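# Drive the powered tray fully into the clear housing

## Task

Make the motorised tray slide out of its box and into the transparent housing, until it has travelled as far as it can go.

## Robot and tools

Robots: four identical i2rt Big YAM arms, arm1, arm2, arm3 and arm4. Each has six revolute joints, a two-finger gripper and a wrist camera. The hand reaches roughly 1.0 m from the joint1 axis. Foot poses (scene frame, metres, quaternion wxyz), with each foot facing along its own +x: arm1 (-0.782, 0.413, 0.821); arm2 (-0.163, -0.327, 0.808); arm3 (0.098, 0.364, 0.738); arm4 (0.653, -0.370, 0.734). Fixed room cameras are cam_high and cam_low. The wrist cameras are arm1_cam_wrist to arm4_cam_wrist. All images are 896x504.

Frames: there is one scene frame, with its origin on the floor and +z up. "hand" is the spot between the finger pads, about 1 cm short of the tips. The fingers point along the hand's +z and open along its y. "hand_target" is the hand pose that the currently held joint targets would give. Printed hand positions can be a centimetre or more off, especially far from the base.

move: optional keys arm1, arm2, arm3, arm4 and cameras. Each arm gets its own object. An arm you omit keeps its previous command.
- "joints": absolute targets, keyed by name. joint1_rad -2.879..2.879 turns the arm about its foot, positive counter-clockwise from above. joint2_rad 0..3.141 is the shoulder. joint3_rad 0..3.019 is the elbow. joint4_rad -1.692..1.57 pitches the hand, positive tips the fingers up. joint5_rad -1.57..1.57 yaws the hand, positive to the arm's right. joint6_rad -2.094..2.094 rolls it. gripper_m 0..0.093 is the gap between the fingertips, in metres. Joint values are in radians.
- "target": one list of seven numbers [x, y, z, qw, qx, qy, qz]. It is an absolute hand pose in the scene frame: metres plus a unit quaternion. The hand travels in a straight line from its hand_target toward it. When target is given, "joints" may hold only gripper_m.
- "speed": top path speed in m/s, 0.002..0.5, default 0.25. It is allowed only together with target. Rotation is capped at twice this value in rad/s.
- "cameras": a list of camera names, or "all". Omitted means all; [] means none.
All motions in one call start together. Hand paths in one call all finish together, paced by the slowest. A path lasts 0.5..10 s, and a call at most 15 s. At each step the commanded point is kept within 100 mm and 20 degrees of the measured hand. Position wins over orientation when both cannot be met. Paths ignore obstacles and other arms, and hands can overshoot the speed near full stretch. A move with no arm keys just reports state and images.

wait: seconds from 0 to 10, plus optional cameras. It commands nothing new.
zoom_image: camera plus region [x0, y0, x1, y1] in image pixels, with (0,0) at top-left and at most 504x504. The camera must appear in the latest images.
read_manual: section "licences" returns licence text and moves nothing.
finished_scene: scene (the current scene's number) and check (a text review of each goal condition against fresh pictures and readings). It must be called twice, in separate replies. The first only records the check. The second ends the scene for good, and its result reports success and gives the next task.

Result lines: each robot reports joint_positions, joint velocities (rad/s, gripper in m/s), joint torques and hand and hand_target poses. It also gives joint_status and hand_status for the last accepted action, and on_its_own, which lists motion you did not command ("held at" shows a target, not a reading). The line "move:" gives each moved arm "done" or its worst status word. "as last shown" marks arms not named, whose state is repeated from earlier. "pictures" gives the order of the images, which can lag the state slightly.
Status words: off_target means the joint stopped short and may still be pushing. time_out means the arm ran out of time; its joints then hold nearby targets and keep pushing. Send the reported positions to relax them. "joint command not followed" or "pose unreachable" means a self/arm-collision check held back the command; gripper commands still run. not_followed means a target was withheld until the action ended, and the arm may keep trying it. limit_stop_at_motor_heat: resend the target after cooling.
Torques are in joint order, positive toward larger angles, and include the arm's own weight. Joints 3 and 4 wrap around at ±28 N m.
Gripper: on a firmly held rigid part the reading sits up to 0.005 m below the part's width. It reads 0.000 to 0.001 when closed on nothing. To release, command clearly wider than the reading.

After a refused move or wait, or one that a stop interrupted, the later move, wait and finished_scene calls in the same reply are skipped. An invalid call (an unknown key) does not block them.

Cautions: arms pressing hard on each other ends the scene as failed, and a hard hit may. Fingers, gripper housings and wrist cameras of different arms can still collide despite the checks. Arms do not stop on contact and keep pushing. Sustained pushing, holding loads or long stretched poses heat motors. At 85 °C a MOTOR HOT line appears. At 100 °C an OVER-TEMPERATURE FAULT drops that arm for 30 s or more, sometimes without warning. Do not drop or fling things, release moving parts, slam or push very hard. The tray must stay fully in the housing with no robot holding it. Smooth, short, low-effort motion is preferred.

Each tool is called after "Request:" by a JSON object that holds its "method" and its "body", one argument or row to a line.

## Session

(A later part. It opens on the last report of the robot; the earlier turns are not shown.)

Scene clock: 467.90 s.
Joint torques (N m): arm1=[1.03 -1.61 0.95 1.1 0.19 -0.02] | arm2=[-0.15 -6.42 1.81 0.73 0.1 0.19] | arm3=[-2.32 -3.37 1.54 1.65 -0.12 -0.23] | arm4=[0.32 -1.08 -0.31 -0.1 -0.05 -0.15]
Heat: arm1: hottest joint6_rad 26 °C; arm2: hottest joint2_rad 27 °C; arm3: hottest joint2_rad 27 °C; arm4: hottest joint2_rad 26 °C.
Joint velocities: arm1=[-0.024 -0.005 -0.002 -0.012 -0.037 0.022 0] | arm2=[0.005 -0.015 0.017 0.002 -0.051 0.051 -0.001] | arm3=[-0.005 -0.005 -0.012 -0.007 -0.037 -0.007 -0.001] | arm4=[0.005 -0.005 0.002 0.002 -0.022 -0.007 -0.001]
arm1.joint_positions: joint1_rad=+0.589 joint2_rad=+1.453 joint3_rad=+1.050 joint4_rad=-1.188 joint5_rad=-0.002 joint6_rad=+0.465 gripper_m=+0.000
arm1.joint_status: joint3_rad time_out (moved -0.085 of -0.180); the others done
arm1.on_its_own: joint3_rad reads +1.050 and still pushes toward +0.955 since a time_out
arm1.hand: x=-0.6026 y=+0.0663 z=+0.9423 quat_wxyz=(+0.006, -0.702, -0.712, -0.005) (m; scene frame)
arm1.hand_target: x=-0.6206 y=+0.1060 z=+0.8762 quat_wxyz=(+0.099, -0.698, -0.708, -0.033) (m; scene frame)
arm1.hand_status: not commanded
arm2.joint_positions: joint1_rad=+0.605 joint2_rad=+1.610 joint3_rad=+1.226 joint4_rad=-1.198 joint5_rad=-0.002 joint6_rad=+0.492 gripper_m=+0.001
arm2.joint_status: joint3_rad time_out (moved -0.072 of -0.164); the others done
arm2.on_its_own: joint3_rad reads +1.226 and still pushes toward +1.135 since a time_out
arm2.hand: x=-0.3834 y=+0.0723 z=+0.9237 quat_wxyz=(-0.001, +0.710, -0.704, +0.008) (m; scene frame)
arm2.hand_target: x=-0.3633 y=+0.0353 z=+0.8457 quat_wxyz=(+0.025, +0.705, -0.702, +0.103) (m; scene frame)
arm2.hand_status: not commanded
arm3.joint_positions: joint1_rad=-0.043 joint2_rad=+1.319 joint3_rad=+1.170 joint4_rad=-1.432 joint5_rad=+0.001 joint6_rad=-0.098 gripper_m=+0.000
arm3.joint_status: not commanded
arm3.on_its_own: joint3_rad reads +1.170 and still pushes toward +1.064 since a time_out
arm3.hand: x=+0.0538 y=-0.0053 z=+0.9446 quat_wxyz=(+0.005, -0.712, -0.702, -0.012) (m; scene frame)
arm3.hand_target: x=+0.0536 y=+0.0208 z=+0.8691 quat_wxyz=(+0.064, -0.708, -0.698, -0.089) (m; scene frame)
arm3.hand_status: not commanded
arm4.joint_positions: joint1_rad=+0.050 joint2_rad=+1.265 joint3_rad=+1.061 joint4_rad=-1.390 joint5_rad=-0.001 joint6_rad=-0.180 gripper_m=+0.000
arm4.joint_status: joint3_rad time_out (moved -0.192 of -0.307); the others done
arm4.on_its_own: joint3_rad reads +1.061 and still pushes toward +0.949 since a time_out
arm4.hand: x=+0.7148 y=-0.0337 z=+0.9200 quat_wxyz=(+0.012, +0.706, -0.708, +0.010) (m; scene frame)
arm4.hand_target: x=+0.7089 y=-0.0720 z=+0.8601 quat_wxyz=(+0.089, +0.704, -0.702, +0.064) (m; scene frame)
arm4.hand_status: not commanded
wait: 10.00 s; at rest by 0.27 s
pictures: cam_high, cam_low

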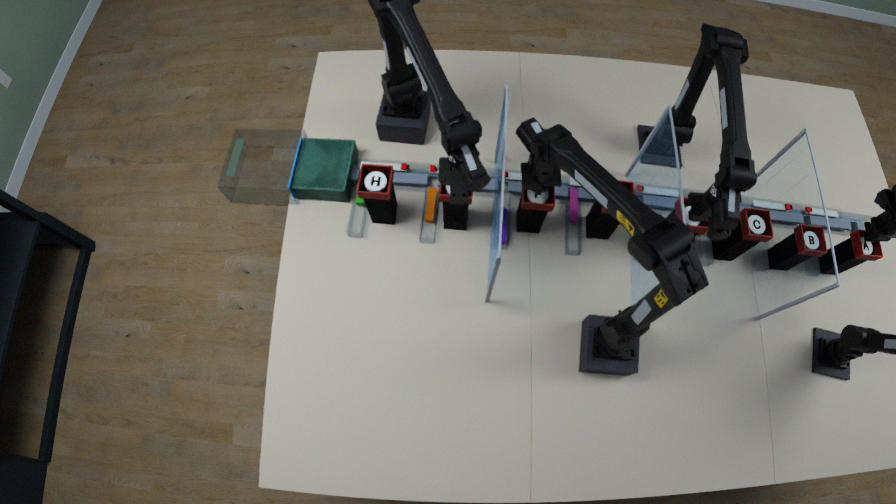

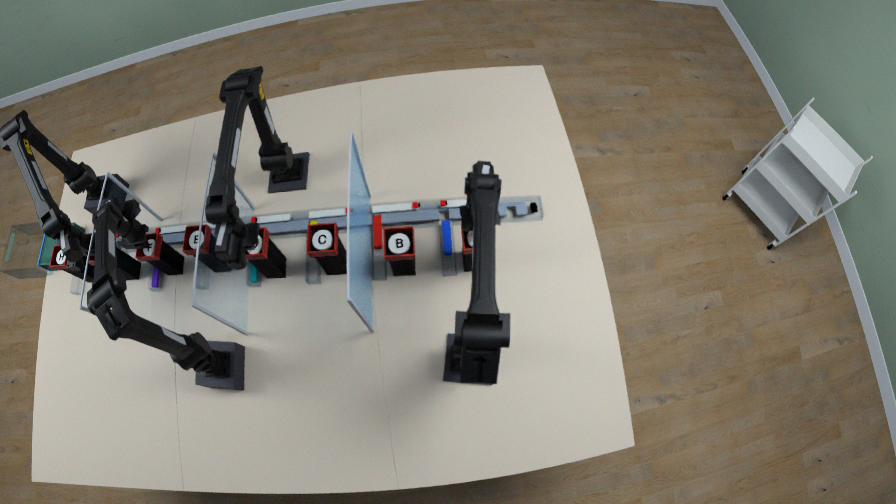

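Request:
{"method": "zoom_image", "body": {
  "camera": "cam_high",
  "region": [490, 160, 610, 230]
}}

Request:
{"method": "wait", "body": {
  "seconds": 10,
  "cameras": []
}}

Request:
{"method": "wait", "body": {
  "seconds": 10,
  "cameras": []
}}

Request:
{"method": "wait", "body": {
  "seconds": 10,
  "cameras": []
}}

Request:
{"method": "wait", "body": {
  "seconds": 10,
  "cameras": []
}}

Request:
{"method": "wait", "body": {
  "seconds": 10,
  "cameras": []
}}

Request:
{"method": "wait", "body": {
  "seconds": 10,
  "cameras": []
}}

Request:
{"method": "wait", "body": {
  "seconds": 10,
  "cameras": []
}}

Request:
{"method": "wait", "body": {
  "seconds": 10,
  "cameras": ["cam_high", "cam_low"]
}}

Request:
{"method": "zoom_image", "body": {
  "camera": "cam_low",
  "region": [290, 195, 490, 295]
}}

Request:
{"method": "zoom_image", "body": {
  "camera": "cam_high",
  "region": [410, 165, 510, 255]
}}

Scaled by 4.200 from the camera's 896x504 image, which has a finer 1280x720 frame.

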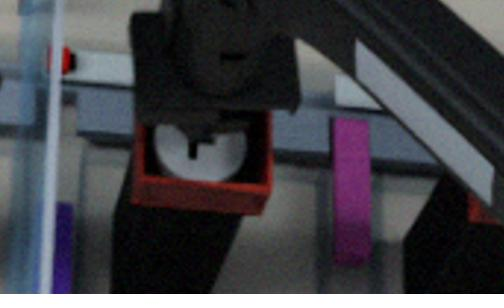

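Scene clock: 478.43 s.
Joint torques (N m): arm1=[0.91 -1.67 0.9 1.17 0.18 -0.02] | arm2=[-0.62 -6.24 1.77 0.72 0.11 0.21] | arm3=[-2.37 -3.43 1.54 1.66 -0.13 -0.23] | arm4=[0.32 -1.14 -0.31 -0.09 -0.04 -0.15]
Heat: arm1: hottest joint6_rad 26 °C; arm2: hottest joint2_rad 27 °C; arm3: hottest joint2_rad 27 °C; arm4: hottest joint2_rad 26 °C.
Joint velocities: arm1=[0.005 -0.005 -0.012 -0.002 0.007 -0.066 -0.001] | arm2=[-0.005 0.005 0.007 -0.007 0.081 -0.022 0.001] | arm3=[-0.005 -0.005 0.007 -0.007 -0.037 0.066 0] | arm4=[-0.015 -0.005 -0.002 -0.017 -0.007 -0.007 0]
arm1.joint_positions: joint1_rad=+0.589 joint2_rad=+1.453 joint3_rad=+1.050 joint4_rad=-1.188 joint5_rad=-0.002 joint6_rad=+0.465 gripper_m=+0.000
arm1.joint_status: joint3_rad time_out (moved -0.085 of -0.180); the others done
arm1.on_its_own: joint3_rad reads +1.050 and still pushes toward +0.955 since a time_out
arm1.hand: x=-0.6026 y=+0.0663 z=+0.9423 quat_wxyz=(+0.006, -0.702, -0.712, -0.005) (m; scene frame)
arm1.hand_target: x=-0.6206 y=+0.1060 z=+0.8762 quat_wxyz=(+0.099, -0.698, -0.708, -0.033) (m; scene frame)
arm1.hand_status: not commanded
arm2.joint_positions: joint1_rad=+0.605 joint2_rad=+1.610 joint3_rad=+1.226 joint4_rad=-1.198 joint5_rad=-0.002 joint6_rad=+0.492 gripper_m=+0.001
arm2.joint_status: joint3_rad time_out (moved -0.072 of -0.164); the others done
arm2.on_its_own: joint3_rad reads +1.226 and still pushes toward +1.135 since a time_out
arm2.hand: x=-0.3834 y=+0.0723 z=+0.9237 quat_wxyz=(-0.001, +0.710, -0.704, +0.008) (m; scene frame)
arm2.hand_target: x=-0.3633 y=+0.0353 z=+0.8457 quat_wxyz=(+0.025, +0.705, -0.702, +0.103) (m; scene frame)
arm2.hand_status: not commanded
arm3.joint_positions: joint1_rad=-0.043 joint2_rad=+1.319 joint3_rad=+1.170 joint4_rad=-1.432 joint5_rad=+0.001 joint6_rad=-0.098 gripper_m=+0.000
arm3.joint_status: not commanded
arm3.on_its_own: joint3_rad reads +1.170 and still pushes toward +1.064 since a time_out
arm3.hand: x=+0.0538 y=-0.0053 z=+0.9446 quat_wxyz=(+0.005, -0.712, -0.702, -0.012) (m; scene frame)
arm3.hand_target: x=+0.0536 y=+0.0208 z=+0.8691 quat_wxyz=(+0.064, -0.708, -0.698, -0.089) (m; scene frame)
arm3.hand_status: not commanded
arm4.joint_positions: joint1_rad=+0.050 joint2_rad=+1.265 joint3_rad=+1.061 joint4_rad=-1.390 joint5_rad=-0.001 joint6_rad=-0.180 gripper_m=+0.000
arm4.joint_status: joint3_rad time_out (moved -0.192 of -0.307); the others done
arm4.on_its_own: joint3_rad reads +1.061 and still pushes toward +0.949 since a time_out
arm4.hand: x=+0.7148 y=-0.0337 z=+0.9200 quat_wxyz=(+0.012, +0.706, -0.708, +0.010) (m; scene frame)
arm4.hand_target: x=+0.7089 y=-0.0720 z=+0.8601 quat_wxyz=(+0.089, +0.704, -0.702, +0.064) (m; scene frame)
arm4.hand_status: not commanded
wait: 10.00 s; at rest from the start
pictures: none
No camera images: "cameras" was empty.

Scene clock: 488.43 s.
Joint torques (N m): arm1=[1.03 -1.55 0.94 1.13 0.19 -0.01] | arm2=[-0.26 -6.53 1.77 0.7 0.06 0.19] | arm3=[-2.49 -3.49 1.52 1.68 -0.14 -0.23] | arm4=[0.32 -1.14 -0.31 -0.1 -0.05 -0.15]
Heat: arm1: hottest joint6_rad 26 °C; arm2: hottest joint2_rad 27 °C; arm3: hottest joint2_rad 27 °C; arm4: hottest joint2_rad 26 °C.
Joint velocities: arm1=[0.015 -0.005 0.007 0.012 0.007 -0.007 -0.001] | arm2=[-0.015 0.005 -0.002 -0.012 -0.037 -0.007 0.001] | arm3=[-0.015 -0.005 0.002 -0.002 -0.051 -0.007 0] | arm4=[0.005 0.005 0.002 -0.007 -0.051 0.051 0]
arm1.joint_positions: joint1_rad=+0.589 joint2_rad=+1.453 joint3_rad=+1.050 joint4_rad=-1.188 joint5_rad=-0.002 joint6_rad=+0.465 gripper_m=+0.000
arm1.joint_status: joint3_rad time_out (moved -0.085 of -0.180); the others done
arm1.on_its_own: joint3_rad reads +1.050 and still pushes toward +0.955 since a time_out
arm1.hand: x=-0.6026 y=+0.0663 z=+0.9423 quat_wxyz=(+0.006, -0.702, -0.712, -0.005) (m; scene frame)
arm1.hand_target: x=-0.6206 y=+0.1060 z=+0.8762 quat_wxyz=(+0.099, -0.698, -0.708, -0.033) (m; scene frame)
arm1.hand_status: not commanded
arm2.joint_positions: joint1_rad=+0.605 joint2_rad=+1.610 joint3_rad=+1.226 joint4_rad=-1.198 joint5_rad=-0.002 joint6_rad=+0.492 gripper_m=+0.001
arm2.joint_status: joint3_rad time_out (moved -0.072 of -0.164); the others done
arm2.on_its_own: joint3_rad reads +1.226 and still pushes toward +1.135 since a time_out
arm2.hand: x=-0.3834 y=+0.0723 z=+0.9237 quat_wxyz=(-0.001, +0.710, -0.704, +0.008) (m; scene frame)
arm2.hand_target: x=-0.3633 y=+0.0353 z=+0.8457 quat_wxyz=(+0.025, +0.705, -0.702, +0.103) (m; scene frame)
arm2.hand_status: not commanded
arm3.joint_positions: joint1_rad=-0.043 joint2_rad=+1.319 joint3_rad=+1.170 joint4_rad=-1.432 joint5_rad=+0.001 joint6_rad=-0.098 gripper_m=+0.000
arm3.joint_status: not commanded
arm3.on_its_own: joint3_rad reads +1.170 and still pushes toward +1.064 since a time_out
arm3.hand: x=+0.0538 y=-0.0053 z=+0.9446 quat_wxyz=(+0.005, -0.712, -0.702, -0.012) (m; scene frame)
arm3.hand_target: x=+0.0536 y=+0.0208 z=+0.8691 quat_wxyz=(+0.064, -0.708, -0.698, -0.089) (m; scene frame)
arm3.hand_status: not commanded
arm4.joint_positions: joint1_rad=+0.050 joint2_rad=+1.265 joint3_rad=+1.061 joint4_rad=-1.390 joint5_rad=-0.001 joint6_rad=-0.180 gripper_m=+0.000
arm4.joint_status: joint3_rad time_out (moved -0.192 of -0.307); the others done
arm4.on_its_own: joint3_rad reads +1.061 and still pushes toward +0.949 since a time_out
arm4.hand: x=+0.7148 y=-0.0337 z=+0.9200 quat_wxyz=(+0.012, +0.706, -0.708, +0.010) (m; scene frame)
arm4.hand_target: x=+0.7089 y=-0.0720 z=+0.8601 quat_wxyz=(+0.089, +0.704, -0.702, +0.064) (m; scene frame)
arm4.hand_status: not commanded
wait: 10.00 s; at rest by 0.27 s
pictures: none
No camera images: "cameras" was empty.

Scene clock: 498.43 s.
Joint torques (N m): arm1=[0.97 -1.61 0.95 1.2 0.2 -0.01] | arm2=[-0.09 -6.24 1.68 0.65 0.07 0.2] | arm3=[-2.43 -3.49 1.48 1.66 -0.13 -0.22] | arm4=[0.32 -1.14 -0.29 -0.1 -0.05 -0.15]
Heat: arm1: hottest joint6_rad 26 °C; arm2: hottest joint2_rad 27 °C; arm3: hottest joint2_rad 27 °C; arm4: hottest joint2_rad 26 °C.
Joint velocities: arm1=[-0.005 -0.005 -0.002 -0.002 -0.007 0.007 -0.001] | arm2=[0.005 0.005 0.002 -0.007 -0.11 0.022 0] | arm3=[0.005 -0.005 -0.002 0.022 0.037 0.007 0] | arm4=[-0.015 -0.005 0.012 0.002 -0.081 -0.066 -0.002]
arm1.joint_positions: joint1_rad=+0.589 joint2_rad=+1.453 joint3_rad=+1.050 joint4_rad=-1.188 joint5_rad=-0.002 joint6_rad=+0.465 gripper_m=+0.000
arm1.joint_status: joint3_rad time_out (moved -0.085 of -0.180); the others done
arm1.on_its_own: joint3_rad reads +1.050 and still pushes toward +0.955 since a time_out
arm1.hand: x=-0.6026 y=+0.0663 z=+0.9423 quat_wxyz=(+0.006, -0.702, -0.712, -0.005) (m; scene frame)
arm1.hand_target: x=-0.6206 y=+0.1060 z=+0.8762 quat_wxyz=(+0.099, -0.698, -0.708, -0.033) (m; scene frame)
arm1.hand_status: not commanded
arm2.joint_positions: joint1_rad=+0.605 joint2_rad=+1.610 joint3_rad=+1.226 joint4_rad=-1.198 joint5_rad=-0.002 joint6_rad=+0.492 gripper_m=+0.001
arm2.joint_status: joint3_rad time_out (moved -0.072 of -0.164); the others done
arm2.on_its_own: joint3_rad reads +1.226 and still pushes toward +1.135 since a time_out
arm2.hand: x=-0.3834 y=+0.0723 z=+0.9237 quat_wxyz=(-0.001, +0.710, -0.704, +0.008) (m; scene frame)
arm2.hand_target: x=-0.3633 y=+0.0353 z=+0.8457 quat_wxyz=(+0.025, +0.705, -0.702, +0.103) (m; scene frame)
arm2.hand_status: not commanded
arm3.joint_positions: joint1_rad=-0.043 joint2_rad=+1.319 joint3_rad=+1.170 joint4_rad=-1.432 joint5_rad=+0.001 joint6_rad=-0.098 gripper_m=+0.000
arm3.joint_status: not commanded
arm3.on_its_own: joint3_rad reads +1.170 and still pushes toward +1.064 since a time_out
arm3.hand: x=+0.0538 y=-0.0053 z=+0.9446 quat_wxyz=(+0.005, -0.712, -0.702, -0.012) (m; scene frame)
arm3.hand_target: x=+0.0536 y=+0.0208 z=+0.8691 quat_wxyz=(+0.064, -0.708, -0.698, -0.089) (m; scene frame)
arm3.hand_status: not commanded
arm4.joint_positions: joint1_rad=+0.050 joint2_rad=+1.265 joint3_rad=+1.061 joint4_rad=-1.390 joint5_rad=-0.001 joint6_rad=-0.180 gripper_m=+0.000
arm4.joint_status: joint3_rad time_out (moved -0.192 of -0.307); the others done
arm4.on_its_own: joint3_rad reads +1.061 and still pushes toward +0.949 since a time_out
arm4.hand: x=+0.7148 y=-0.0337 z=+0.9200 quat_wxyz=(+0.012, +0.706, -0.708, +0.010) (m; scene frame)
arm4.hand_target: x=+0.7089 y=-0.0720 z=+0.8601 quat_wxyz=(+0.089, +0.704, -0.702, +0.064) (m; scene frame)
arm4.hand_status: not commanded
wait: 10.00 s; at rest by 0.27 s
pictures: none
No camera images: "cameras" was empty.

Scene clock: 508.43 s.
Joint torques (N m): arm1=[1.14 -1.67 0.98 1.11 0.18 -0.02] | arm2=[-0.26 -6.12 1.72 0.8 0.08 0.21] | arm3=[-2.43 -3.37 1.51 1.69 -0.13 -0.23] | arm4=[0.32 -1.14 -0.31 -0.1 -0.05 -0.15]
Heat: arm1: hottest joint6_rad 26 °C; arm2: hottest joint2_rad 27 °C; arm3: hottest joint2_rad 27 °C; arm4: hottest joint2_rad 26 °C.
Joint velocities: arm1=[0.015 -0.024 0.002 -0.002 0.051 -0.022 -0.001] | arm2=[-0.015 0.005 -0.002 0.002 -0.037 0.037 0] | arm3=[0.005 0.024 -0.012 -0.012 0.037 -0.037 0] | arm4=[-0.005 -0.005 -0.002 0.007 -0.037 0.007 -0.002]
arm1.joint_positions: joint1_rad=+0.589 joint2_rad=+1.453 joint3_rad=+1.050 joint4_rad=-1.188 joint5_rad=-0.002 joint6_rad=+0.465 gripper_m=+0.000
arm1.joint_status: joint3_rad time_out (moved -0.085 of -0.180); the others done
arm1.on_its_own: joint3_rad reads +1.050 and still pushes toward +0.955 since a time_out
arm1.hand: x=-0.6026 y=+0.0663 z=+0.9423 quat_wxyz=(+0.006, -0.702, -0.712, -0.005) (m; scene frame)
arm1.hand_target: x=-0.6206 y=+0.1060 z=+0.8762 quat_wxyz=(+0.099, -0.698, -0.708, -0.033) (m; scene frame)
arm1.hand_status: not commanded
arm2.joint_positions: joint1_rad=+0.605 joint2_rad=+1.610 joint3_rad=+1.226 joint4_rad=-1.198 joint5_rad=-0.002 joint6_rad=+0.492 gripper_m=+0.001
arm2.joint_status: joint3_rad time_out (moved -0.072 of -0.164); the others done
arm2.on_its_own: joint3_rad reads +1.226 and still pushes toward +1.135 since a time_out
arm2.hand: x=-0.3834 y=+0.0723 z=+0.9237 quat_wxyz=(-0.001, +0.710, -0.704, +0.008) (m; scene frame)
arm2.hand_target: x=-0.3633 y=+0.0353 z=+0.8457 quat_wxyz=(+0.025, +0.705, -0.702, +0.103) (m; scene frame)
arm2.hand_status: not commanded
arm3.joint_positions: joint1_rad=-0.043 joint2_rad=+1.319 joint3_rad=+1.170 joint4_rad=-1.432 joint5_rad=+0.001 joint6_rad=-0.098 gripper_m=+0.000
arm3.joint_status: not commanded
arm3.on_its_own: joint3_rad reads +1.170 and still pushes toward +1.064 since a time_out
arm3.hand: x=+0.0538 y=-0.0053 z=+0.9446 quat_wxyz=(+0.005, -0.712, -0.702, -0.012) (m; scene frame)
arm3.hand_target: x=+0.0536 y=+0.0208 z=+0.8691 quat_wxyz=(+0.064, -0.708, -0.698, -0.089) (m; scene frame)
arm3.hand_status: not commanded
arm4.joint_positions: joint1_rad=+0.050 joint2_rad=+1.265 joint3_rad=+1.061 joint4_rad=-1.390 joint5_rad=-0.001 joint6_rad=-0.180 gripper_m=+0.000
arm4.joint_status: joint3_rad time_out (moved -0.192 of -0.307); the others done
arm4.on_its_own: joint3_rad reads +1.061 and still pushes toward +0.949 since a time_out
arm4.hand: x=+0.7148 y=-0.0337 z=+0.9200 quat_wxyz=(+0.012, +0.706, -0.708, +0.010) (m; scene frame)
arm4.hand_target: x=+0.7089 y=-0.0720 z=+0.8601 quat_wxyz=(+0.089, +0.704, -0.702, +0.064) (m; scene frame)
arm4.hand_status: not commanded
wait: 10.00 s; at rest by 0.27 s
pictures: none
No camera images: "cameras" was empty.

Scene clock: 518.43 s.
Joint torques (N m): arm1=[0.91 -1.67 0.98 1.17 0.19 -0.02] | arm2=[-0.32 -5.95 1.84 0.88 0.1 0.17] | arm3=[-2.49 -3.37 1.54 1.66 -0.12 -0.23] | arm4=[0.32 -1.08 -0.31 -0.12 -0.05 -0.15]
Heat: arm1: hottest joint6_rad 26 °C; arm2: hottest joint2_rad 27 °C; arm3: hottest joint2_rad 27 °C; arm4: hottest joint2_rad 26 °C.
Joint velocities: arm1=[0.005 -0.015 0.012 -0.012 0.007 -0.022 -0.001] | arm2=[0.015 -0.005 0.002 0.002 -0.037 0.037 -0.001] | arm3=[-0.015 -0.015 -0.002 0.002 0.037 -0.037 0] | arm4=[-0.005 0.005 0.007 -0.007 0.022 0.066 0]
arm1.joint_positions: joint1_rad=+0.589 joint2_rad=+1.453 joint3_rad=+1.050 joint4_rad=-1.188 joint5_rad=-0.002 joint6_rad=+0.465 gripper_m=+0.000
arm1.joint_status: joint3_rad time_out (moved -0.085 of -0.180); the others done
arm1.on_its_own: joint3_rad reads +1.050 and still pushes toward +0.955 since a time_out
arm1.hand: x=-0.6026 y=+0.0663 z=+0.9423 quat_wxyz=(+0.006, -0.702, -0.712, -0.005) (m; scene frame)
arm1.hand_target: x=-0.6206 y=+0.1060 z=+0.8762 quat_wxyz=(+0.099, -0.698, -0.708, -0.033) (m; scene frame)
arm1.hand_status: not commanded
arm2.joint_positions: joint1_rad=+0.605 joint2_rad=+1.610 joint3_rad=+1.226 joint4_rad=-1.198 joint5_rad=-0.002 joint6_rad=+0.492 gripper_m=+0.001
arm2.joint_status: joint3_rad time_out (moved -0.072 of -0.164); the others done
arm2.on_its_own: joint3_rad reads +1.226 and still pushes toward +1.135 since a time_out
arm2.hand: x=-0.3834 y=+0.0723 z=+0.9237 quat_wxyz=(-0.001, +0.710, -0.704, +0.008) (m; scene frame)
arm2.hand_target: x=-0.3633 y=+0.0353 z=+0.8457 quat_wxyz=(+0.025, +0.705, -0.702, +0.103) (m; scene frame)
arm2.hand_status: not commanded
arm3.joint_positions: joint1_rad=-0.043 joint2_rad=+1.319 joint3_rad=+1.170 joint4_rad=-1.432 joint5_rad=+0.001 joint6_rad=-0.098 gripper_m=+0.000
arm3.joint_status: not commanded
arm3.on_its_own: joint3_rad reads +1.170 and still pushes toward +1.064 since a time_out
arm3.hand: x=+0.0538 y=-0.0053 z=+0.9446 quat_wxyz=(+0.005, -0.712, -0.702, -0.012) (m; scene frame)
arm3.hand_target: x=+0.0536 y=+0.0208 z=+0.8691 quat_wxyz=(+0.064, -0.708, -0.698, -0.089) (m; scene frame)
arm3.hand_status: not commanded
arm4.joint_positions: joint1_rad=+0.050 joint2_rad=+1.265 joint3_rad=+1.061 joint4_rad=-1.390 joint5_rad=-0.001 joint6_rad=-0.180 gripper_m=+0.000
arm4.joint_status: joint3_rad time_out (moved -0.192 of -0.307); the others done
arm4.on_its_own: joint3_rad reads +1.061 and still pushes toward +0.949 since a time_out
arm4.hand: x=+0.7148 y=-0.0337 z=+0.9200 quat_wxyz=(+0.012, +0.706, -0.708, +0.010) (m; scene frame)
arm4.hand_target: x=+0.7089 y=-0.0720 z=+0.8601 quat_wxyz=(+0.089, +0.704, -0.702, +0.064) (m; scene frame)
arm4.hand_status: not commanded
wait: 10.00 s; at rest by 0.27 s
pictures: none
No camera images: "cameras" was empty.

Scene clock: 528.43 s.
Joint torques (N m): arm1=[1.08 -1.67 0.99 1.14 0.2 -0.02] | arm2=[-0.26 -6.59 1.7 0.72 0.1 0.18] | arm3=[-2.43 -3.55 1.52 1.63 -0.12 -0.23] | arm4=[0.32 -1.14 -0.32 -0.1 -0.05 -0.15]
Heat: arm1: hottest joint6_rad 26 °C; arm2: hottest joint2_rad 27 °C; arm3: hottest joint2_rad 27 °C; arm4: hottest joint2_rad 26 °C.
Joint velocities: arm1=[-0.015 -0.005 -0.007 -0.007 -0.007 0.007 -0.001] | arm2=[-0.015 -0.005 -0.002 -0.012 -0.081 -0.007 -0.001] | arm3=[-0.015 -0.005 -0.007 0.012 -0.007 -0.022 -0.001] | arm4=[-0.005 -0.005 -0.002 -0.017 -0.007 0.022 -0.001]
arm1.joint_positions: joint1_rad=+0.589 joint2_rad=+1.453 joint3_rad=+1.050 joint4_rad=-1.188 joint5_rad=-0.002 joint6_rad=+0.465 gripper_m=+0.000
arm1.joint_status: joint3_rad time_out (moved -0.085 of -0.180); the others done
arm1.on_its_own: joint3_rad reads +1.050 and still pushes toward +0.955 since a time_out
arm1.hand: x=-0.6026 y=+0.0663 z=+0.9423 quat_wxyz=(+0.006, -0.702, -0.712, -0.005) (m; scene frame)
arm1.hand_target: x=-0.6206 y=+0.1060 z=+0.8762 quat_wxyz=(+0.099, -0.698, -0.708, -0.033) (m; scene frame)
arm1.hand_status: not commanded
arm2.joint_positions: joint1_rad=+0.605 joint2_rad=+1.610 joint3_rad=+1.226 joint4_rad=-1.198 joint5_rad=-0.002 joint6_rad=+0.492 gripper_m=+0.001
arm2.joint_status: joint3_rad time_out (moved -0.072 of -0.164); the others done
arm2.on_its_own: joint3_rad reads +1.226 and still pushes toward +1.135 since a time_out
arm2.hand: x=-0.3834 y=+0.0723 z=+0.9237 quat_wxyz=(-0.001, +0.710, -0.704, +0.008) (m; scene frame)
arm2.hand_target: x=-0.3633 y=+0.0353 z=+0.8457 quat_wxyz=(+0.025, +0.705, -0.702, +0.103) (m; scene frame)
arm2.hand_status: not commanded
arm3.joint_positions: joint1_rad=-0.043 joint2_rad=+1.319 joint3_rad=+1.170 joint4_rad=-1.432 joint5_rad=+0.001 joint6_rad=-0.098 gripper_m=+0.000
arm3.joint_status: not commanded
arm3.on_its_own: joint3_rad reads +1.170 and still pushes toward +1.064 since a time_out
arm3.hand: x=+0.0538 y=-0.0053 z=+0.9446 quat_wxyz=(+0.005, -0.712, -0.702, -0.012) (m; scene frame)
arm3.hand_target: x=+0.0536 y=+0.0208 z=+0.8691 quat_wxyz=(+0.064, -0.708, -0.698, -0.089) (m; scene frame)
arm3.hand_status: not commanded
arm4.joint_positions: joint1_rad=+0.050 joint2_rad=+1.265 joint3_rad=+1.061 joint4_rad=-1.390 joint5_rad=-0.001 joint6_rad=-0.180 gripper_m=+0.000
arm4.joint_status: joint3_rad time_out (moved -0.192 of -0.307); the others done
arm4.on_its_own: joint3_rad reads +1.061 and still pushes toward +0.949 since a time_out
arm4.hand: x=+0.7148 y=-0.0337 z=+0.9200 quat_wxyz=(+0.012, +0.706, -0.708, +0.010) (m; scene frame)
arm4.hand_target: x=+0.7089 y=-0.0720 z=+0.8601 quat_wxyz=(+0.089, +0.704, -0.702, +0.064) (m; scene frame)
arm4.hand_status: not commanded
wait: 10.00 s; at rest by 0.27 s
pictures: none
No camera images: "cameras" was empty.

Scene clock: 538.43 s.
Joint torques (N m): arm1=[1.14 -1.61 0.98 1.21 0.19 -0.02] | arm2=[-0.38 -6.12 1.85 0.75 0.08 0.2] | arm3=[-2.37 -3.49 1.51 1.65 -0.13 -0.23] | arm4=[0.32 -1.08 -0.32 -0.1 -0.04 -0.15]
Heat: arm1: hottest joint6_rad 26 °C; arm2: hottest joint2_rad 27 °C; arm3: hottest joint2_rad 26 °C; arm4: hottest joint2_rad 26 °C.
Joint velocities: arm1=[-0.015 0.005 -0.022 -0.017 -0.11 0.007 0.001] | arm2=[0.005 -0.005 -0.002 0.012 -0.037 0.007 0] | arm3=[-0.005 0.005 -0.022 -0.007 -0.022 -0.022 -0.001] | arm4=[-0.015 0.005 -0.007 0.012 0.022 0.022 -0.001]
arm1.joint_positions: joint1_rad=+0.589 joint2_rad=+1.453 joint3_rad=+1.050 joint4_rad=-1.188 joint5_rad=-0.002 joint6_rad=+0.465 gripper_m=+0.000
arm1.joint_status: joint3_rad time_out (moved -0.085 of -0.180); the others done
arm1.on_its_own: joint3_rad reads +1.050 and still pushes toward +0.955 since a time_out
arm1.hand: x=-0.6026 y=+0.0663 z=+0.9423 quat_wxyz=(+0.006, -0.702, -0.712, -0.005) (m; scene frame)
arm1.hand_target: x=-0.6206 y=+0.1060 z=+0.8762 quat_wxyz=(+0.099, -0.698, -0.708, -0.033) (m; scene frame)
arm1.hand_status: not commanded
arm2.joint_positions: joint1_rad=+0.605 joint2_rad=+1.610 joint3_rad=+1.226 joint4_rad=-1.198 joint5_rad=-0.002 joint6_rad=+0.492 gripper_m=+0.001
arm2.joint_status: joint3_rad time_out (moved -0.072 of -0.164); the others done
arm2.on_its_own: joint3_rad reads +1.226 and still pushes toward +1.135 since a time_out
arm2.hand: x=-0.3834 y=+0.0723 z=+0.9237 quat_wxyz=(-0.001, +0.710, -0.704, +0.008) (m; scene frame)
arm2.hand_target: x=-0.3633 y=+0.0353 z=+0.8457 quat_wxyz=(+0.025, +0.705, -0.702, +0.103) (m; scene frame)
arm2.hand_status: not commanded
arm3.joint_positions: joint1_rad=-0.043 joint2_rad=+1.319 joint3_rad=+1.170 joint4_rad=-1.432 joint5_rad=+0.001 joint6_rad=-0.098 gripper_m=+0.000
arm3.joint_status: not commanded
arm3.on_its_own: joint3_rad reads +1.170 and still pushes toward +1.064 since a time_out
arm3.hand: x=+0.0538 y=-0.0053 z=+0.9446 quat_wxyz=(+0.005, -0.712, -0.702, -0.012) (m; scene frame)
arm3.hand_target: x=+0.0536 y=+0.0208 z=+0.8691 quat_wxyz=(+0.064, -0.708, -0.698, -0.089) (m; scene frame)
arm3.hand_status: not commanded
arm4.joint_positions: joint1_rad=+0.050 joint2_rad=+1.265 joint3_rad=+1.061 joint4_rad=-1.390 joint5_rad=-0.001 joint6_rad=-0.180 gripper_m=+0.000
arm4.joint_status: joint3_rad time_out (moved -0.192 of -0.307); the others done
arm4.on_its_own: joint3_rad reads +1.061 and still pushes toward +0.949 since a time_out
arm4.hand: x=+0.7148 y=-0.0337 z=+0.9200 quat_wxyz=(+0.012, +0.706, -0.708, +0.010) (m; scene frame)
arm4.hand_target: x=+0.7089 y=-0.0720 z=+0.8601 quat_wxyz=(+0.089, +0.704, -0.702, +0.064) (m; scene frame)
arm4.hand_status: not commanded
wait: 10.00 s; at rest by 0.27 s
pictures: none
No camera images: "cameras" was empty.

Scene clock: 548.43 s.
Joint torques (N m): arm1=[1.08 -1.73 0.96 1.16 0.18 -0.02] | arm2=[-0.15 -5.89 1.78 0.83 0.1 0.17] | arm3=[-2.43 -3.49 1.5 1.63 -0.13 -0.22] | arm4=[0.38 -1.08 -0.32 -0.1 -0.05 -0.16]
Heat: arm1: hottest joint6_rad 26 °C; arm2: hottest joint2_rad 27 °C; arm3: hottest joint2_rad 26 °C; arm4: hottest joint2_rad 26 °C.
Joint velocities: arm1=[-0.005 -0.024 0.002 -0.012 -0.051 -0.037 0.001] | arm2=[0.005 -0.005 0.002 -0.027 0.051 -0.007 0.001] | arm3=[-0.005 -0.005 0.002 -0.012 0.007 -0.007 0.001] | arm4=[-0.005 0.005 -0.002 -0.017 -0.066 -0.007 -0.001]
arm1.joint_positions: joint1_rad=+0.589 joint2_rad=+1.453 joint3_rad=+1.050 joint4_rad=-1.188 joint5_rad=-0.002 joint6_rad=+0.465 gripper_m=+0.000
arm1.joint_status: joint3_rad time_out (moved -0.085 of -0.180); the others done
arm1.on_its_own: joint3_rad reads +1.050 and still pushes toward +0.955 since a time_out
arm1.hand: x=-0.6026 y=+0.0663 z=+0.9423 quat_wxyz=(+0.006, -0.702, -0.712, -0.005) (m; scene frame)
arm1.hand_target: x=-0.6206 y=+0.1060 z=+0.8762 quat_wxyz=(+0.099, -0.698, -0.708, -0.033) (m; scene frame)
arm1.hand_status: not commanded
arm2.joint_positions: joint1_rad=+0.605 joint2_rad=+1.610 joint3_rad=+1.226 joint4_rad=-1.198 joint5_rad=-0.002 joint6_rad=+0.492 gripper_m=+0.001
arm2.joint_status: joint3_rad time_out (moved -0.072 of -0.164); the others done
arm2.on_its_own: joint3_rad reads +1.226 and still pushes toward +1.135 since a time_out
arm2.hand: x=-0.3834 y=+0.0723 z=+0.9237 quat_wxyz=(-0.001, +0.710, -0.704, +0.008) (m; scene frame)
arm2.hand_target: x=-0.3633 y=+0.0353 z=+0.8457 quat_wxyz=(+0.025, +0.705, -0.702, +0.103) (m; scene frame)
arm2.hand_status: not commanded
arm3.joint_positions: joint1_rad=-0.043 joint2_rad=+1.319 joint3_rad=+1.170 joint4_rad=-1.432 joint5_rad=+0.001 joint6_rad=-0.098 gripper_m=+0.000
arm3.joint_status: not commanded
arm3.on_its_own: joint3_rad reads +1.170 and still pushes toward +1.064 since a time_out
arm3.hand: x=+0.0538 y=-0.0053 z=+0.9446 quat_wxyz=(+0.005, -0.712, -0.702, -0.012) (m; scene frame)
arm3.hand_target: x=+0.0536 y=+0.0208 z=+0.8691 quat_wxyz=(+0.064, -0.708, -0.698, -0.089) (m; scene frame)
arm3.hand_status: not commanded
arm4.joint_positions: joint1_rad=+0.050 joint2_rad=+1.265 joint3_rad=+1.061 joint4_rad=-1.390 joint5_rad=-0.001 joint6_rad=-0.180 gripper_m=+0.000
arm4.joint_status: joint3_rad time_out (moved -0.192 of -0.307); the others done
arm4.on_its_own: joint3_rad reads +1.061 and still pushes toward +0.949 since a time_out
arm4.hand: x=+0.7148 y=-0.0337 z=+0.9200 quat_wxyz=(+0.012, +0.706, -0.708, +0.010) (m; scene frame)
arm4.hand_target: x=+0.7089 y=-0.0720 z=+0.8601 quat_wxyz=(+0.089, +0.704, -0.702, +0.064) (m; scene frame)
arm4.hand_status: not commanded
wait: 10.00 s; at rest by 0.27 s
pictures: cam_high, cam_low

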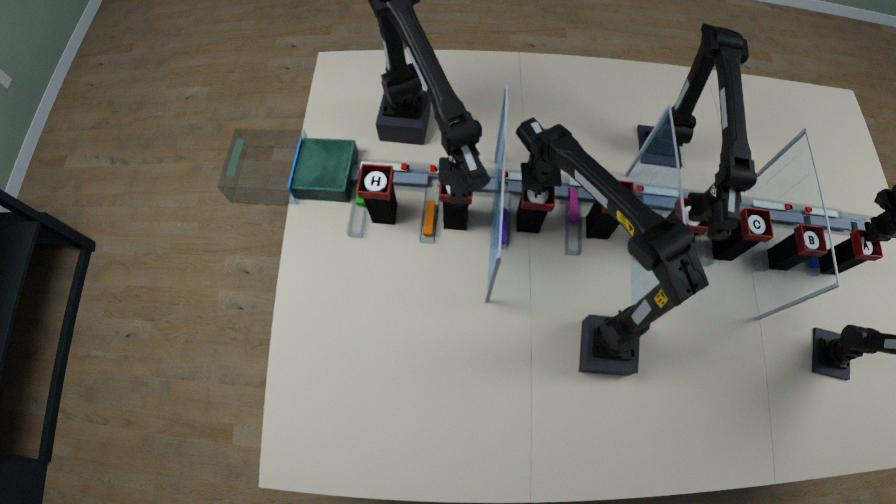

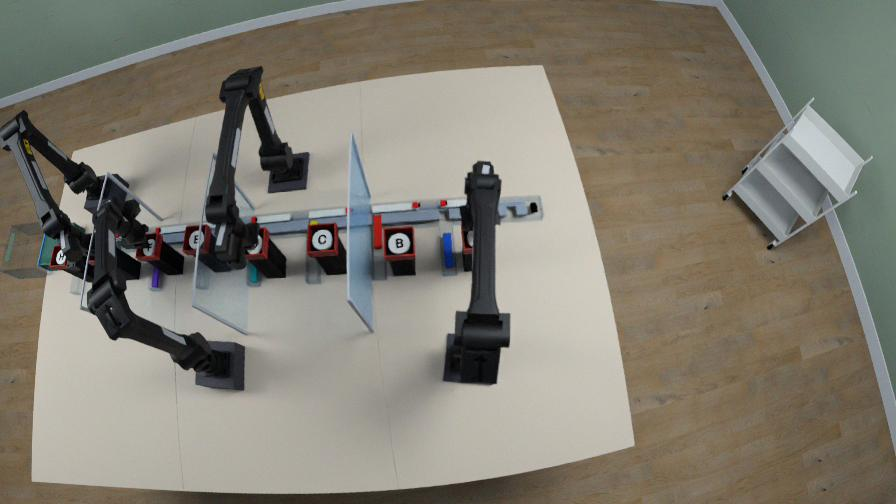

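Scaled by 2.520 from the camera's 896x504 image, which has a finer 1280x720 frame.

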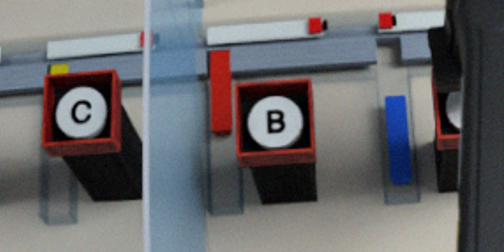

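Scaled by 5.040 from the camera's 896x504 image, which has a finer 1280x720 frame.

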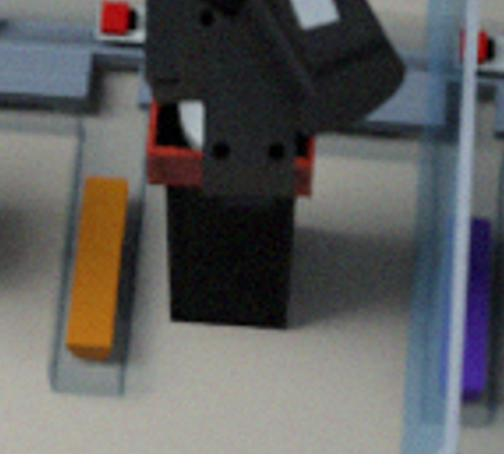

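Request:
{"method": "wait", "body": {
  "seconds": 10,
  "cameras": []
}}

Request:
{"method": "wait", "body": {
  "seconds": 8,
  "cameras": ["cam_high", "cam_low"]
}}

Request:
{"method": "zoom_image", "body": {
  "camera": "cam_low",
  "region": [290, 195, 490, 295]
}}

Request:
{"method": "zoom_image", "body": {
  "camera": "cam_high",
  "region": [410, 165, 510, 255]
}}

Request:
{"method": "zoom_image", "body": {
  "camera": "cam_low",
  "region": [180, 190, 320, 290]
}}

Request:
{"method": "zoom_image", "body": {
  "camera": "cam_high",
  "region": [345, 160, 665, 260]
}}

Scene clock: 558.67 s.
Joint torques (N m): arm1=[0.97 -1.55 0.95 1.13 0.2 -0.02] | arm2=[-0.38 -6.65 1.74 0.73 0.09 0.18] | arm3=[-2.37 -3.43 1.55 1.66 -0.13 -0.23] | arm4=[0.38 -1.08 -0.32 -0.1 -0.05 -0.15]
Heat: arm1: hottest joint6_rad 26 °C; arm2: hottest joint2_rad 27 °C; arm3: hottest joint2_rad 26 °C; arm4: hottest joint2_rad 26 °C.
Joint velocities: arm1=[-0.015 -0.024 -0.007 0.002 -0.081 0.051 0] | arm2=[-0.015 0.005 -0.002 0.007 -0.007 0.037 0] | arm3=[-0.015 0.005 0.007 -0.022 -0.007 -0.022 0] | arm4=[0.005 0.005 -0.007 0.012 -0.125 -0.022 0.001]
arm1.joint_positions: joint1_rad=+0.589 joint2_rad=+1.453 joint3_rad=+1.050 joint4_rad=-1.188 joint5_rad=-0.002 joint6_rad=+0.465 gripper_m=+0.000
arm1.joint_status: joint3_rad time_out (moved -0.085 of -0.180); the others done
arm1.on_its_own: joint3_rad reads +1.050 and still pushes toward +0.955 since a time_out
arm1.hand: x=-0.6026 y=+0.0663 z=+0.9423 quat_wxyz=(+0.006, -0.702, -0.712, -0.005) (m; scene frame)
arm1.hand_target: x=-0.6206 y=+0.1060 z=+0.8762 quat_wxyz=(+0.099, -0.698, -0.708, -0.033) (m; scene frame)
arm1.hand_status: not commanded
arm2.joint_positions: joint1_rad=+0.605 joint2_rad=+1.610 joint3_rad=+1.226 joint4_rad=-1.198 joint5_rad=-0.002 joint6_rad=+0.492 gripper_m=+0.001
arm2.joint_status: joint3_rad time_out (moved -0.072 of -0.164); the others done
arm2.on_its_own: joint3_rad reads +1.226 and still pushes toward +1.135 since a time_out
arm2.hand: x=-0.3834 y=+0.0723 z=+0.9237 quat_wxyz=(-0.001, +0.710, -0.704, +0.008) (m; scene frame)
arm2.hand_target: x=-0.3633 y=+0.0353 z=+0.8457 quat_wxyz=(+0.025, +0.705, -0.702, +0.103) (m; scene frame)
arm2.hand_status: not commanded
arm3.joint_positions: joint1_rad=-0.043 joint2_rad=+1.319 joint3_rad=+1.170 joint4_rad=-1.432 joint5_rad=+0.001 joint6_rad=-0.098 gripper_m=+0.000
arm3.joint_status: not commanded
arm3.on_its_own: joint3_rad reads +1.170 and still pushes toward +1.064 since a time_out
arm3.hand: x=+0.0538 y=-0.0053 z=+0.9446 quat_wxyz=(+0.005, -0.712, -0.702, -0.012) (m; scene frame)
arm3.hand_target: x=+0.0536 y=+0.0208 z=+0.8691 quat_wxyz=(+0.064, -0.708, -0.698, -0.089) (m; scene frame)
arm3.hand_status: not commanded
arm4.joint_positions: joint1_rad=+0.050 joint2_rad=+1.265 joint3_rad=+1.061 joint4_rad=-1.390 joint5_rad=-0.001 joint6_rad=-0.180 gripper_m=+0.000
arm4.joint_status: joint3_rad time_out (moved -0.192 of -0.307); the others done
arm4.on_its_own: joint3_rad reads +1.061 and still pushes toward +0.949 since a time_out
arm4.hand: x=+0.7148 y=-0.0337 z=+0.9200 quat_wxyz=(+0.012, +0.706, -0.708, +0.010) (m; scene frame)
arm4.hand_target: x=+0.7089 y=-0.0720 z=+0.8601 quat_wxyz=(+0.089, +0.704, -0.702, +0.064) (m; scene frame)
arm4.hand_status: not commanded
wait: 10.00 s; at rest by 0.03 s
pictures: none
No camera images: "cameras" was empty.

Scene clock: 566.67 s.
Joint torques (N m): arm1=[0.97 -1.55 0.94 1.13 0.19 -0.01] | arm2=[-0.62 -6.3 1.8 0.76 0.1 0.19] | arm3=[-2.49 -3.43 1.51 1.68 -0.13 -0.24] | arm4=[0.32 -1.14 -0.32 -0.09 -0.05 -0.15]
Heat: arm1: hottest joint6_rad 26 °C; arm2: hottest joint2_rad 27 °C; arm3: hottest joint2_rad 26 °C; arm4: hottest joint2_rad 26 °C.
Joint velocities: arm1=[-0.024 -0.015 0.002 -0.002 -0.037 -0.066 0] | arm2=[0.015 0.005 -0.012 -0.012 -0.051 -0.007 0.001] | arm3=[-0.005 -0.005 -0.002 -0.002 0.037 -0.037 0.001] | arm4=[-0.005 -0.005 -0.002 0.012 -0.007 -0.022 0]
arm1.joint_positions: joint1_rad=+0.589 joint2_rad=+1.453 joint3_rad=+1.050 joint4_rad=-1.188 joint5_rad=-0.002 joint6_rad=+0.465 gripper_m=+0.000
arm1.joint_status: joint3_rad time_out (moved -0.085 of -0.180); the others done
arm1.on_its_own: joint3_rad reads +1.050 and still pushes toward +0.955 since a time_out
arm1.hand: x=-0.6026 y=+0.0663 z=+0.9423 quat_wxyz=(+0.006, -0.702, -0.712, -0.005) (m; scene frame)
arm1.hand_target: x=-0.6206 y=+0.1060 z=+0.8762 quat_wxyz=(+0.099, -0.698, -0.708, -0.033) (m; scene frame)
arm1.hand_status: not commanded
arm2.joint_positions: joint1_rad=+0.605 joint2_rad=+1.610 joint3_rad=+1.226 joint4_rad=-1.198 joint5_rad=-0.002 joint6_rad=+0.492 gripper_m=+0.001
arm2.joint_status: joint3_rad time_out (moved -0.072 of -0.164); the others done
arm2.on_its_own: joint3_rad reads +1.226 and still pushes toward +1.135 since a time_out
arm2.hand: x=-0.3834 y=+0.0723 z=+0.9237 quat_wxyz=(-0.001, +0.710, -0.704, +0.008) (m; scene frame)
arm2.hand_target: x=-0.3633 y=+0.0353 z=+0.8457 quat_wxyz=(+0.025, +0.705, -0.702, +0.103) (m; scene frame)
arm2.hand_status: not commanded
arm3.joint_positions: joint1_rad=-0.043 joint2_rad=+1.319 joint3_rad=+1.170 joint4_rad=-1.432 joint5_rad=+0.001 joint6_rad=-0.098 gripper_m=+0.000
arm3.joint_status: not commanded
arm3.on_its_own: joint3_rad reads +1.170 and still pushes toward +1.064 since a time_out
arm3.hand: x=+0.0538 y=-0.0053 z=+0.9446 quat_wxyz=(+0.005, -0.712, -0.702, -0.012) (m; scene frame)
arm3.hand_target: x=+0.0536 y=+0.0208 z=+0.8691 quat_wxyz=(+0.064, -0.708, -0.698, -0.089) (m; scene frame)
arm3.hand_status: not commanded
arm4.joint_positions: joint1_rad=+0.050 joint2_rad=+1.265 joint3_rad=+1.061 joint4_rad=-1.390 joint5_rad=-0.001 joint6_rad=-0.180 gripper_m=+0.000
arm4.joint_status: joint3_rad time_out (moved -0.192 of -0.307); the others done
arm4.on_its_own: joint3_rad reads +1.061 and still pushes toward +0.949 since a time_out
arm4.hand: x=+0.7148 y=-0.0337 z=+0.9200 quat_wxyz=(+0.012, +0.706, -0.708, +0.010) (m; scene frame)
arm4.hand_target: x=+0.7089 y=-0.0720 z=+0.8601 quat_wxyz=(+0.089, +0.704, -0.702, +0.064) (m; scene frame)
arm4.hand_status: not commanded
wait: 8.00 s; at rest by 0.27 s
pictures: cam_high, cam_low

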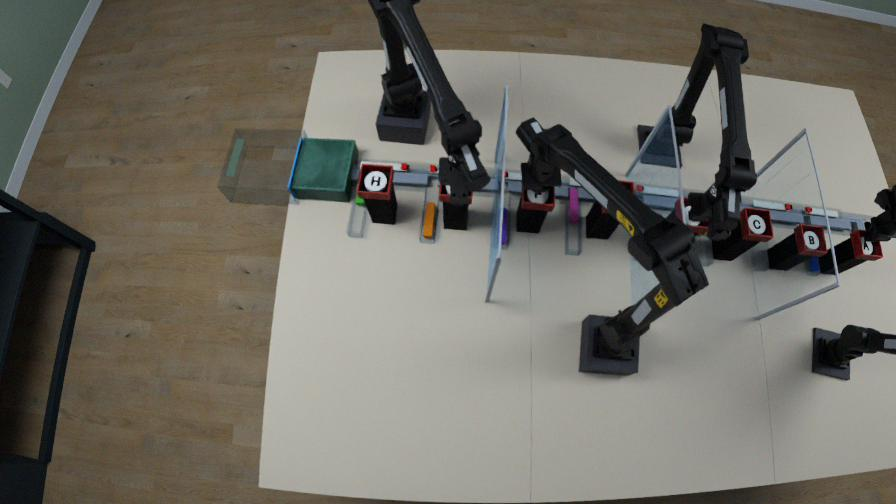

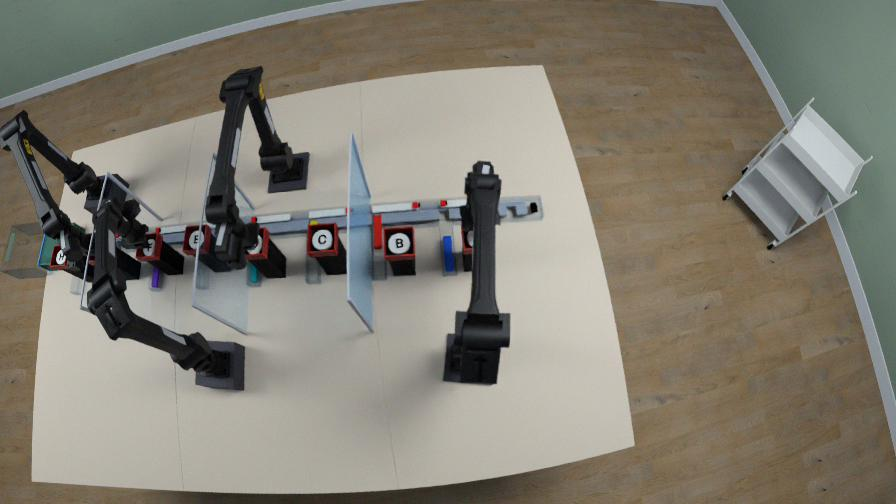

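Scaled by 2.520 from the camera's 896x504 image, which has a finer 1280x720 frame.

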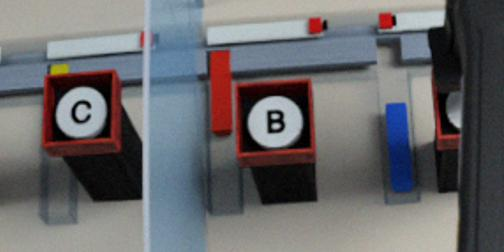

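Scaled by 5.040 from the camera's 896x504 image, which has a finer 1280x720 frame.

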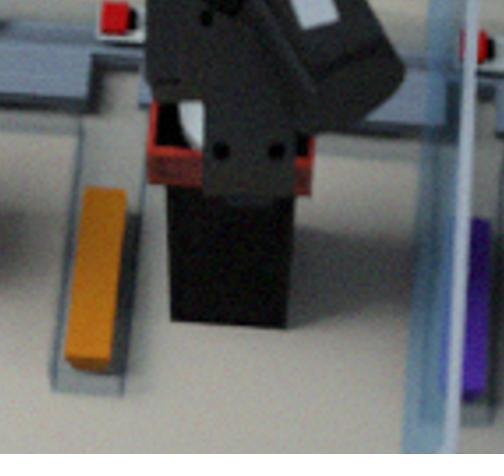

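Scaled by 3.600 from the camera's 896x504 image, which has a finer 1280x720 frame.

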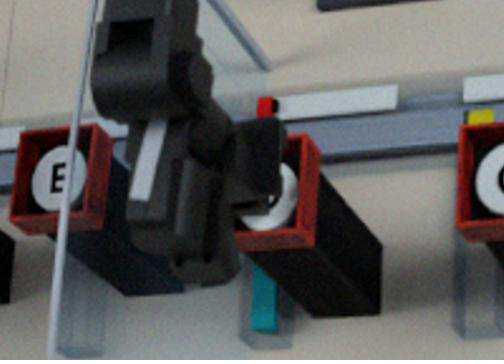

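Scaled by 1.575 from the camera's 896x504 image, which has a finer 1280x720 frame.

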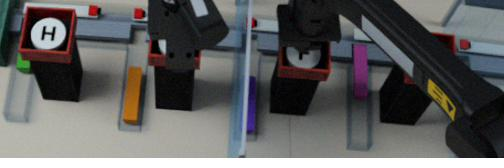

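Request:
{"method": "move", "body": {
  "arm1": {"joints": {"joint1_rad": 0.592, "joint2_rad": 1.366, "joint3_rad": 1.187, "joint4_rad": -1.38, "joint5_rad": 0, "joint6_rad": 0.472}},
  "arm3": {"joints": {"joint1_rad": -0.045, "joint2_rad": 1.275, "joint3_rad": 1.32, "joint4_rad": -1.60, "joint5_rad": 0, "joint6_rad": -0.109}},
  "arm4": {"joints": {"joint1_rad": 0.045, "joint2_rad": 1.205, "joint3_rad": 1.248, "joint4_rad": -1.60, "joint5_rad": 0, "joint6_rad": -0.19}},
  "cameras": []
}}

Scene clock: 568.53 s.
Joint torques (N m): arm1=[0.62 -9.05 11.17 0.44 0.2 -0.02] | arm2=[-0.32 -6.59 1.74 0.69 0.07 0.2] | arm3=[-1.55 -13.45 14.78 0.03 -0.13 -0.23] | arm4=[0.15 -8.7 15.46 -0.57 -0.05 -0.15]
Heat: arm1: hottest joint6_rad 26 °C; arm2: hottest joint2_rad 27 °C; arm3: hottest joint2_rad 27 °C; arm4: hottest joint2_rad 26 °C.
move: arm1 done; arm3 done; arm4 done
Joint velocities: arm1=[-0.005 -0.005 -0.002 -0.002 -0.051 -0.007 -0.001] | arm2=[-0.005 0.005 0.007 0.012 0.007 -0.051 -0.001] | arm3=[-0.005 -0.005 0.002 0.007 -0.022 0.037 0.001] | arm4=[-0.015 0.005 -0.012 -0.007 0.037 -0.007 0]
arm1.joint_positions: joint1_rad=+0.589 joint2_rad=+1.373 joint3_rad=+1.139 joint4_rad=-1.372 joint5_rad=-0.002 joint6_rad=+0.465 gripper_m=+0.000
arm1.joint_status: all done
arm1.hand: x=-0.6097 y=+0.0793 z=+1.0044 quat_wxyz=(+0.013, -0.702, -0.712, -0.008) (m; scene frame)
arm1.hand_target: x=-0.6029 y=+0.0679 z=+1.0247 quat_wxyz=(-0.009, -0.704, -0.710, +0.001) (m; scene frame)
arm1.hand_status: not commanded
arm2.joint_positions: joint1_rad=+0.605 joint2_rad=+1.610 joint3_rad=+1.226 joint4_rad=-1.198 joint5_rad=-0.002 joint6_rad=+0.492 gripper_m=+0.001
arm2.joint_status: not commanded
arm2.on_its_own: joint3_rad reads +1.226 and still pushes toward +1.135 since a time_out
arm2.hand: x=-0.3834 y=+0.0723 z=+0.9237 quat_wxyz=(-0.001, +0.710, -0.704, +0.008) (m; scene frame)
arm2.hand_target: x=-0.3633 y=+0.0353 z=+0.8457 quat_wxyz=(+0.025, +0.705, -0.702, +0.103) (m; scene frame)
arm2.hand_status: not commanded
arm3.joint_positions: joint1_rad=-0.043 joint2_rad=+1.286 joint3_rad=+1.276 joint4_rad=-1.591 joint5_rad=+0.001 joint6_rad=-0.098 gripper_m=+0.000
arm3.joint_status: all done
arm3.hand: x=+0.0548 y=+0.0072 z=+0.9966 quat_wxyz=(+0.011, -0.712, -0.702, -0.020) (m; scene frame)
arm3.hand_target: x=+0.0533 y=+0.0006 z=+1.0168 quat_wxyz=(-0.004, -0.709, -0.705, -0.003) (m; scene frame)
arm3.hand_status: not commanded
arm4.joint_positions: joint1_rad=+0.050 joint2_rad=+1.221 joint3_rad=+1.187 joint4_rad=-1.589 joint5_rad=-0.001 joint6_rad=-0.180 gripper_m=+0.000
arm4.joint_status: all done
arm4.hand: x=+0.7116 y=-0.0493 z=+0.9822 quat_wxyz=(+0.024, +0.705, -0.708, +0.019) (m; scene frame)
arm4.hand_target: x=+0.7153 y=-0.0394 z=+1.0104 quat_wxyz=(-0.004, +0.707, -0.707, +0.000) (m; scene frame)
arm4.hand_status: not commanded
pictures: none
No camera images: "cameras" was empty.

Request:
{"method": "move", "body": {
  "arm1": {"joints": {"joint1_rad": 0.012, "joint2_rad": 1.260, "joint3_rad": 1.009, "joint4_rad": -1.320, "joint5_rad": 0, "joint6_rad": -0.108}},
  "arm3": {"joints": {"joint1_rad": 0.508, "joint2_rad": 1.408, "joint3_rad": 1.448, "joint4_rad": -1.60, "joint5_rad": 0, "joint6_rad": 0.45}},
  "arm4": {"joints": {"joint1_rad": 0.695, "joint2_rad": 1.265, "joint3_rad": 1.31, "joint4_rad": -1.60, "joint5_rad": 0, "joint6_rad": 0.45}},
  "cameras": []
}}

Scene clock: 570.43 s.
Joint torques (N m): arm1=[-0.03 -7.12 7.58 1.31 0.12 -0.14] | arm2=[-0.38 -6.12 1.65 0.65 0.11 0.18] | arm3=[0.03 -13.45 14.79 0.18 -0.04 -0.07] | arm4=[0.97 -7.24 15.83 -0.46 0.01 0.06]
Heat: arm1: hottest joint6_rad 26 °C; arm2: hottest joint2_rad 27 °C; arm3: hottest joint2_rad 27 °C; arm4: hottest joint2_rad 26 °C.
move: arm1 done; arm3 done; arm4 done
Joint velocities: arm1=[0.005 -0.005 0.007 -0.002 -0.051 -0.051 0] | arm2=[-0.015 0.005 -0.007 -0.022 0.037 0.022 0] | arm3=[0.005 -0.005 -0.002 0.022 -0.066 0.007 0] | arm4=[-0.005 -0.005 0.007 -0.012 -0.022 0.051 0]
arm1.joint_positions: joint1_rad=+0.018 joint2_rad=+1.263 joint3_rad=+1.013 joint4_rad=-1.329 joint5_rad=-0.002 joint6_rad=-0.099 gripper_m=+0.000
arm1.joint_status: all done
arm1.hand: x=-0.8145 y=+0.0752 z=+0.9939 quat_wxyz=(-0.002, -0.705, -0.710, -0.005) (m; scene frame)
arm1.hand_target: x=-0.8169 y=+0.0747 z=+0.9932 quat_wxyz=(-0.004, -0.704, -0.710, -0.001) (m; scene frame)
arm1.hand_status: not commanded
arm2.joint_positions: joint1_rad=+0.605 joint2_rad=+1.610 joint3_rad=+1.226 joint4_rad=-1.198 joint5_rad=-0.002 joint6_rad=+0.492 gripper_m=+0.001
arm2.joint_status: not commanded
arm2.on_its_own: joint3_rad reads +1.226 and still pushes toward +1.135 since a time_out
arm2.hand: x=-0.3834 y=+0.0723 z=+0.9237 quat_wxyz=(-0.001, +0.710, -0.704, +0.008) (m; scene frame)
arm2.hand_target: x=-0.3633 y=+0.0353 z=+0.8457 quat_wxyz=(+0.025, +0.705, -0.702, +0.103) (m; scene frame)
arm2.hand_status: not commanded
arm3.joint_positions: joint1_rad=+0.500 joint2_rad=+1.396 joint3_rad=+1.405 joint4_rad=-1.594 joint5_rad=+0.000 joint6_rad=+0.438 gripper_m=+0.000
arm3.joint_status: all done
arm3.hand: x=+0.2623 y=-0.0047 z=+1.0079 quat_wxyz=(+0.008, -0.709, -0.705, -0.011) (m; scene frame)
arm3.hand_target: x=+0.2695 y=-0.0130 z=+1.0198 quat_wxyz=(-0.004, -0.711, -0.703, -0.007) (m; scene frame)
arm3.hand_status: not commanded
arm4.joint_positions: joint1_rad=+0.689 joint2_rad=+1.258 joint3_rad=+1.245 joint4_rad=-1.591 joint5_rad=-0.002 joint6_rad=+0.439 gripper_m=+0.000
arm4.joint_status: all done
arm4.hand: x=+0.5012 y=-0.0596 z=+0.9918 quat_wxyz=(+0.008, +0.713, -0.701, +0.019) (m; scene frame)
arm4.hand_target: x=+0.4931 y=-0.0472 z=+1.0139 quat_wxyz=(-0.001, +0.711, -0.703, -0.003) (m; scene frame)
arm4.hand_status: not commanded
pictures: none
No camera images: "cameras" was empty.


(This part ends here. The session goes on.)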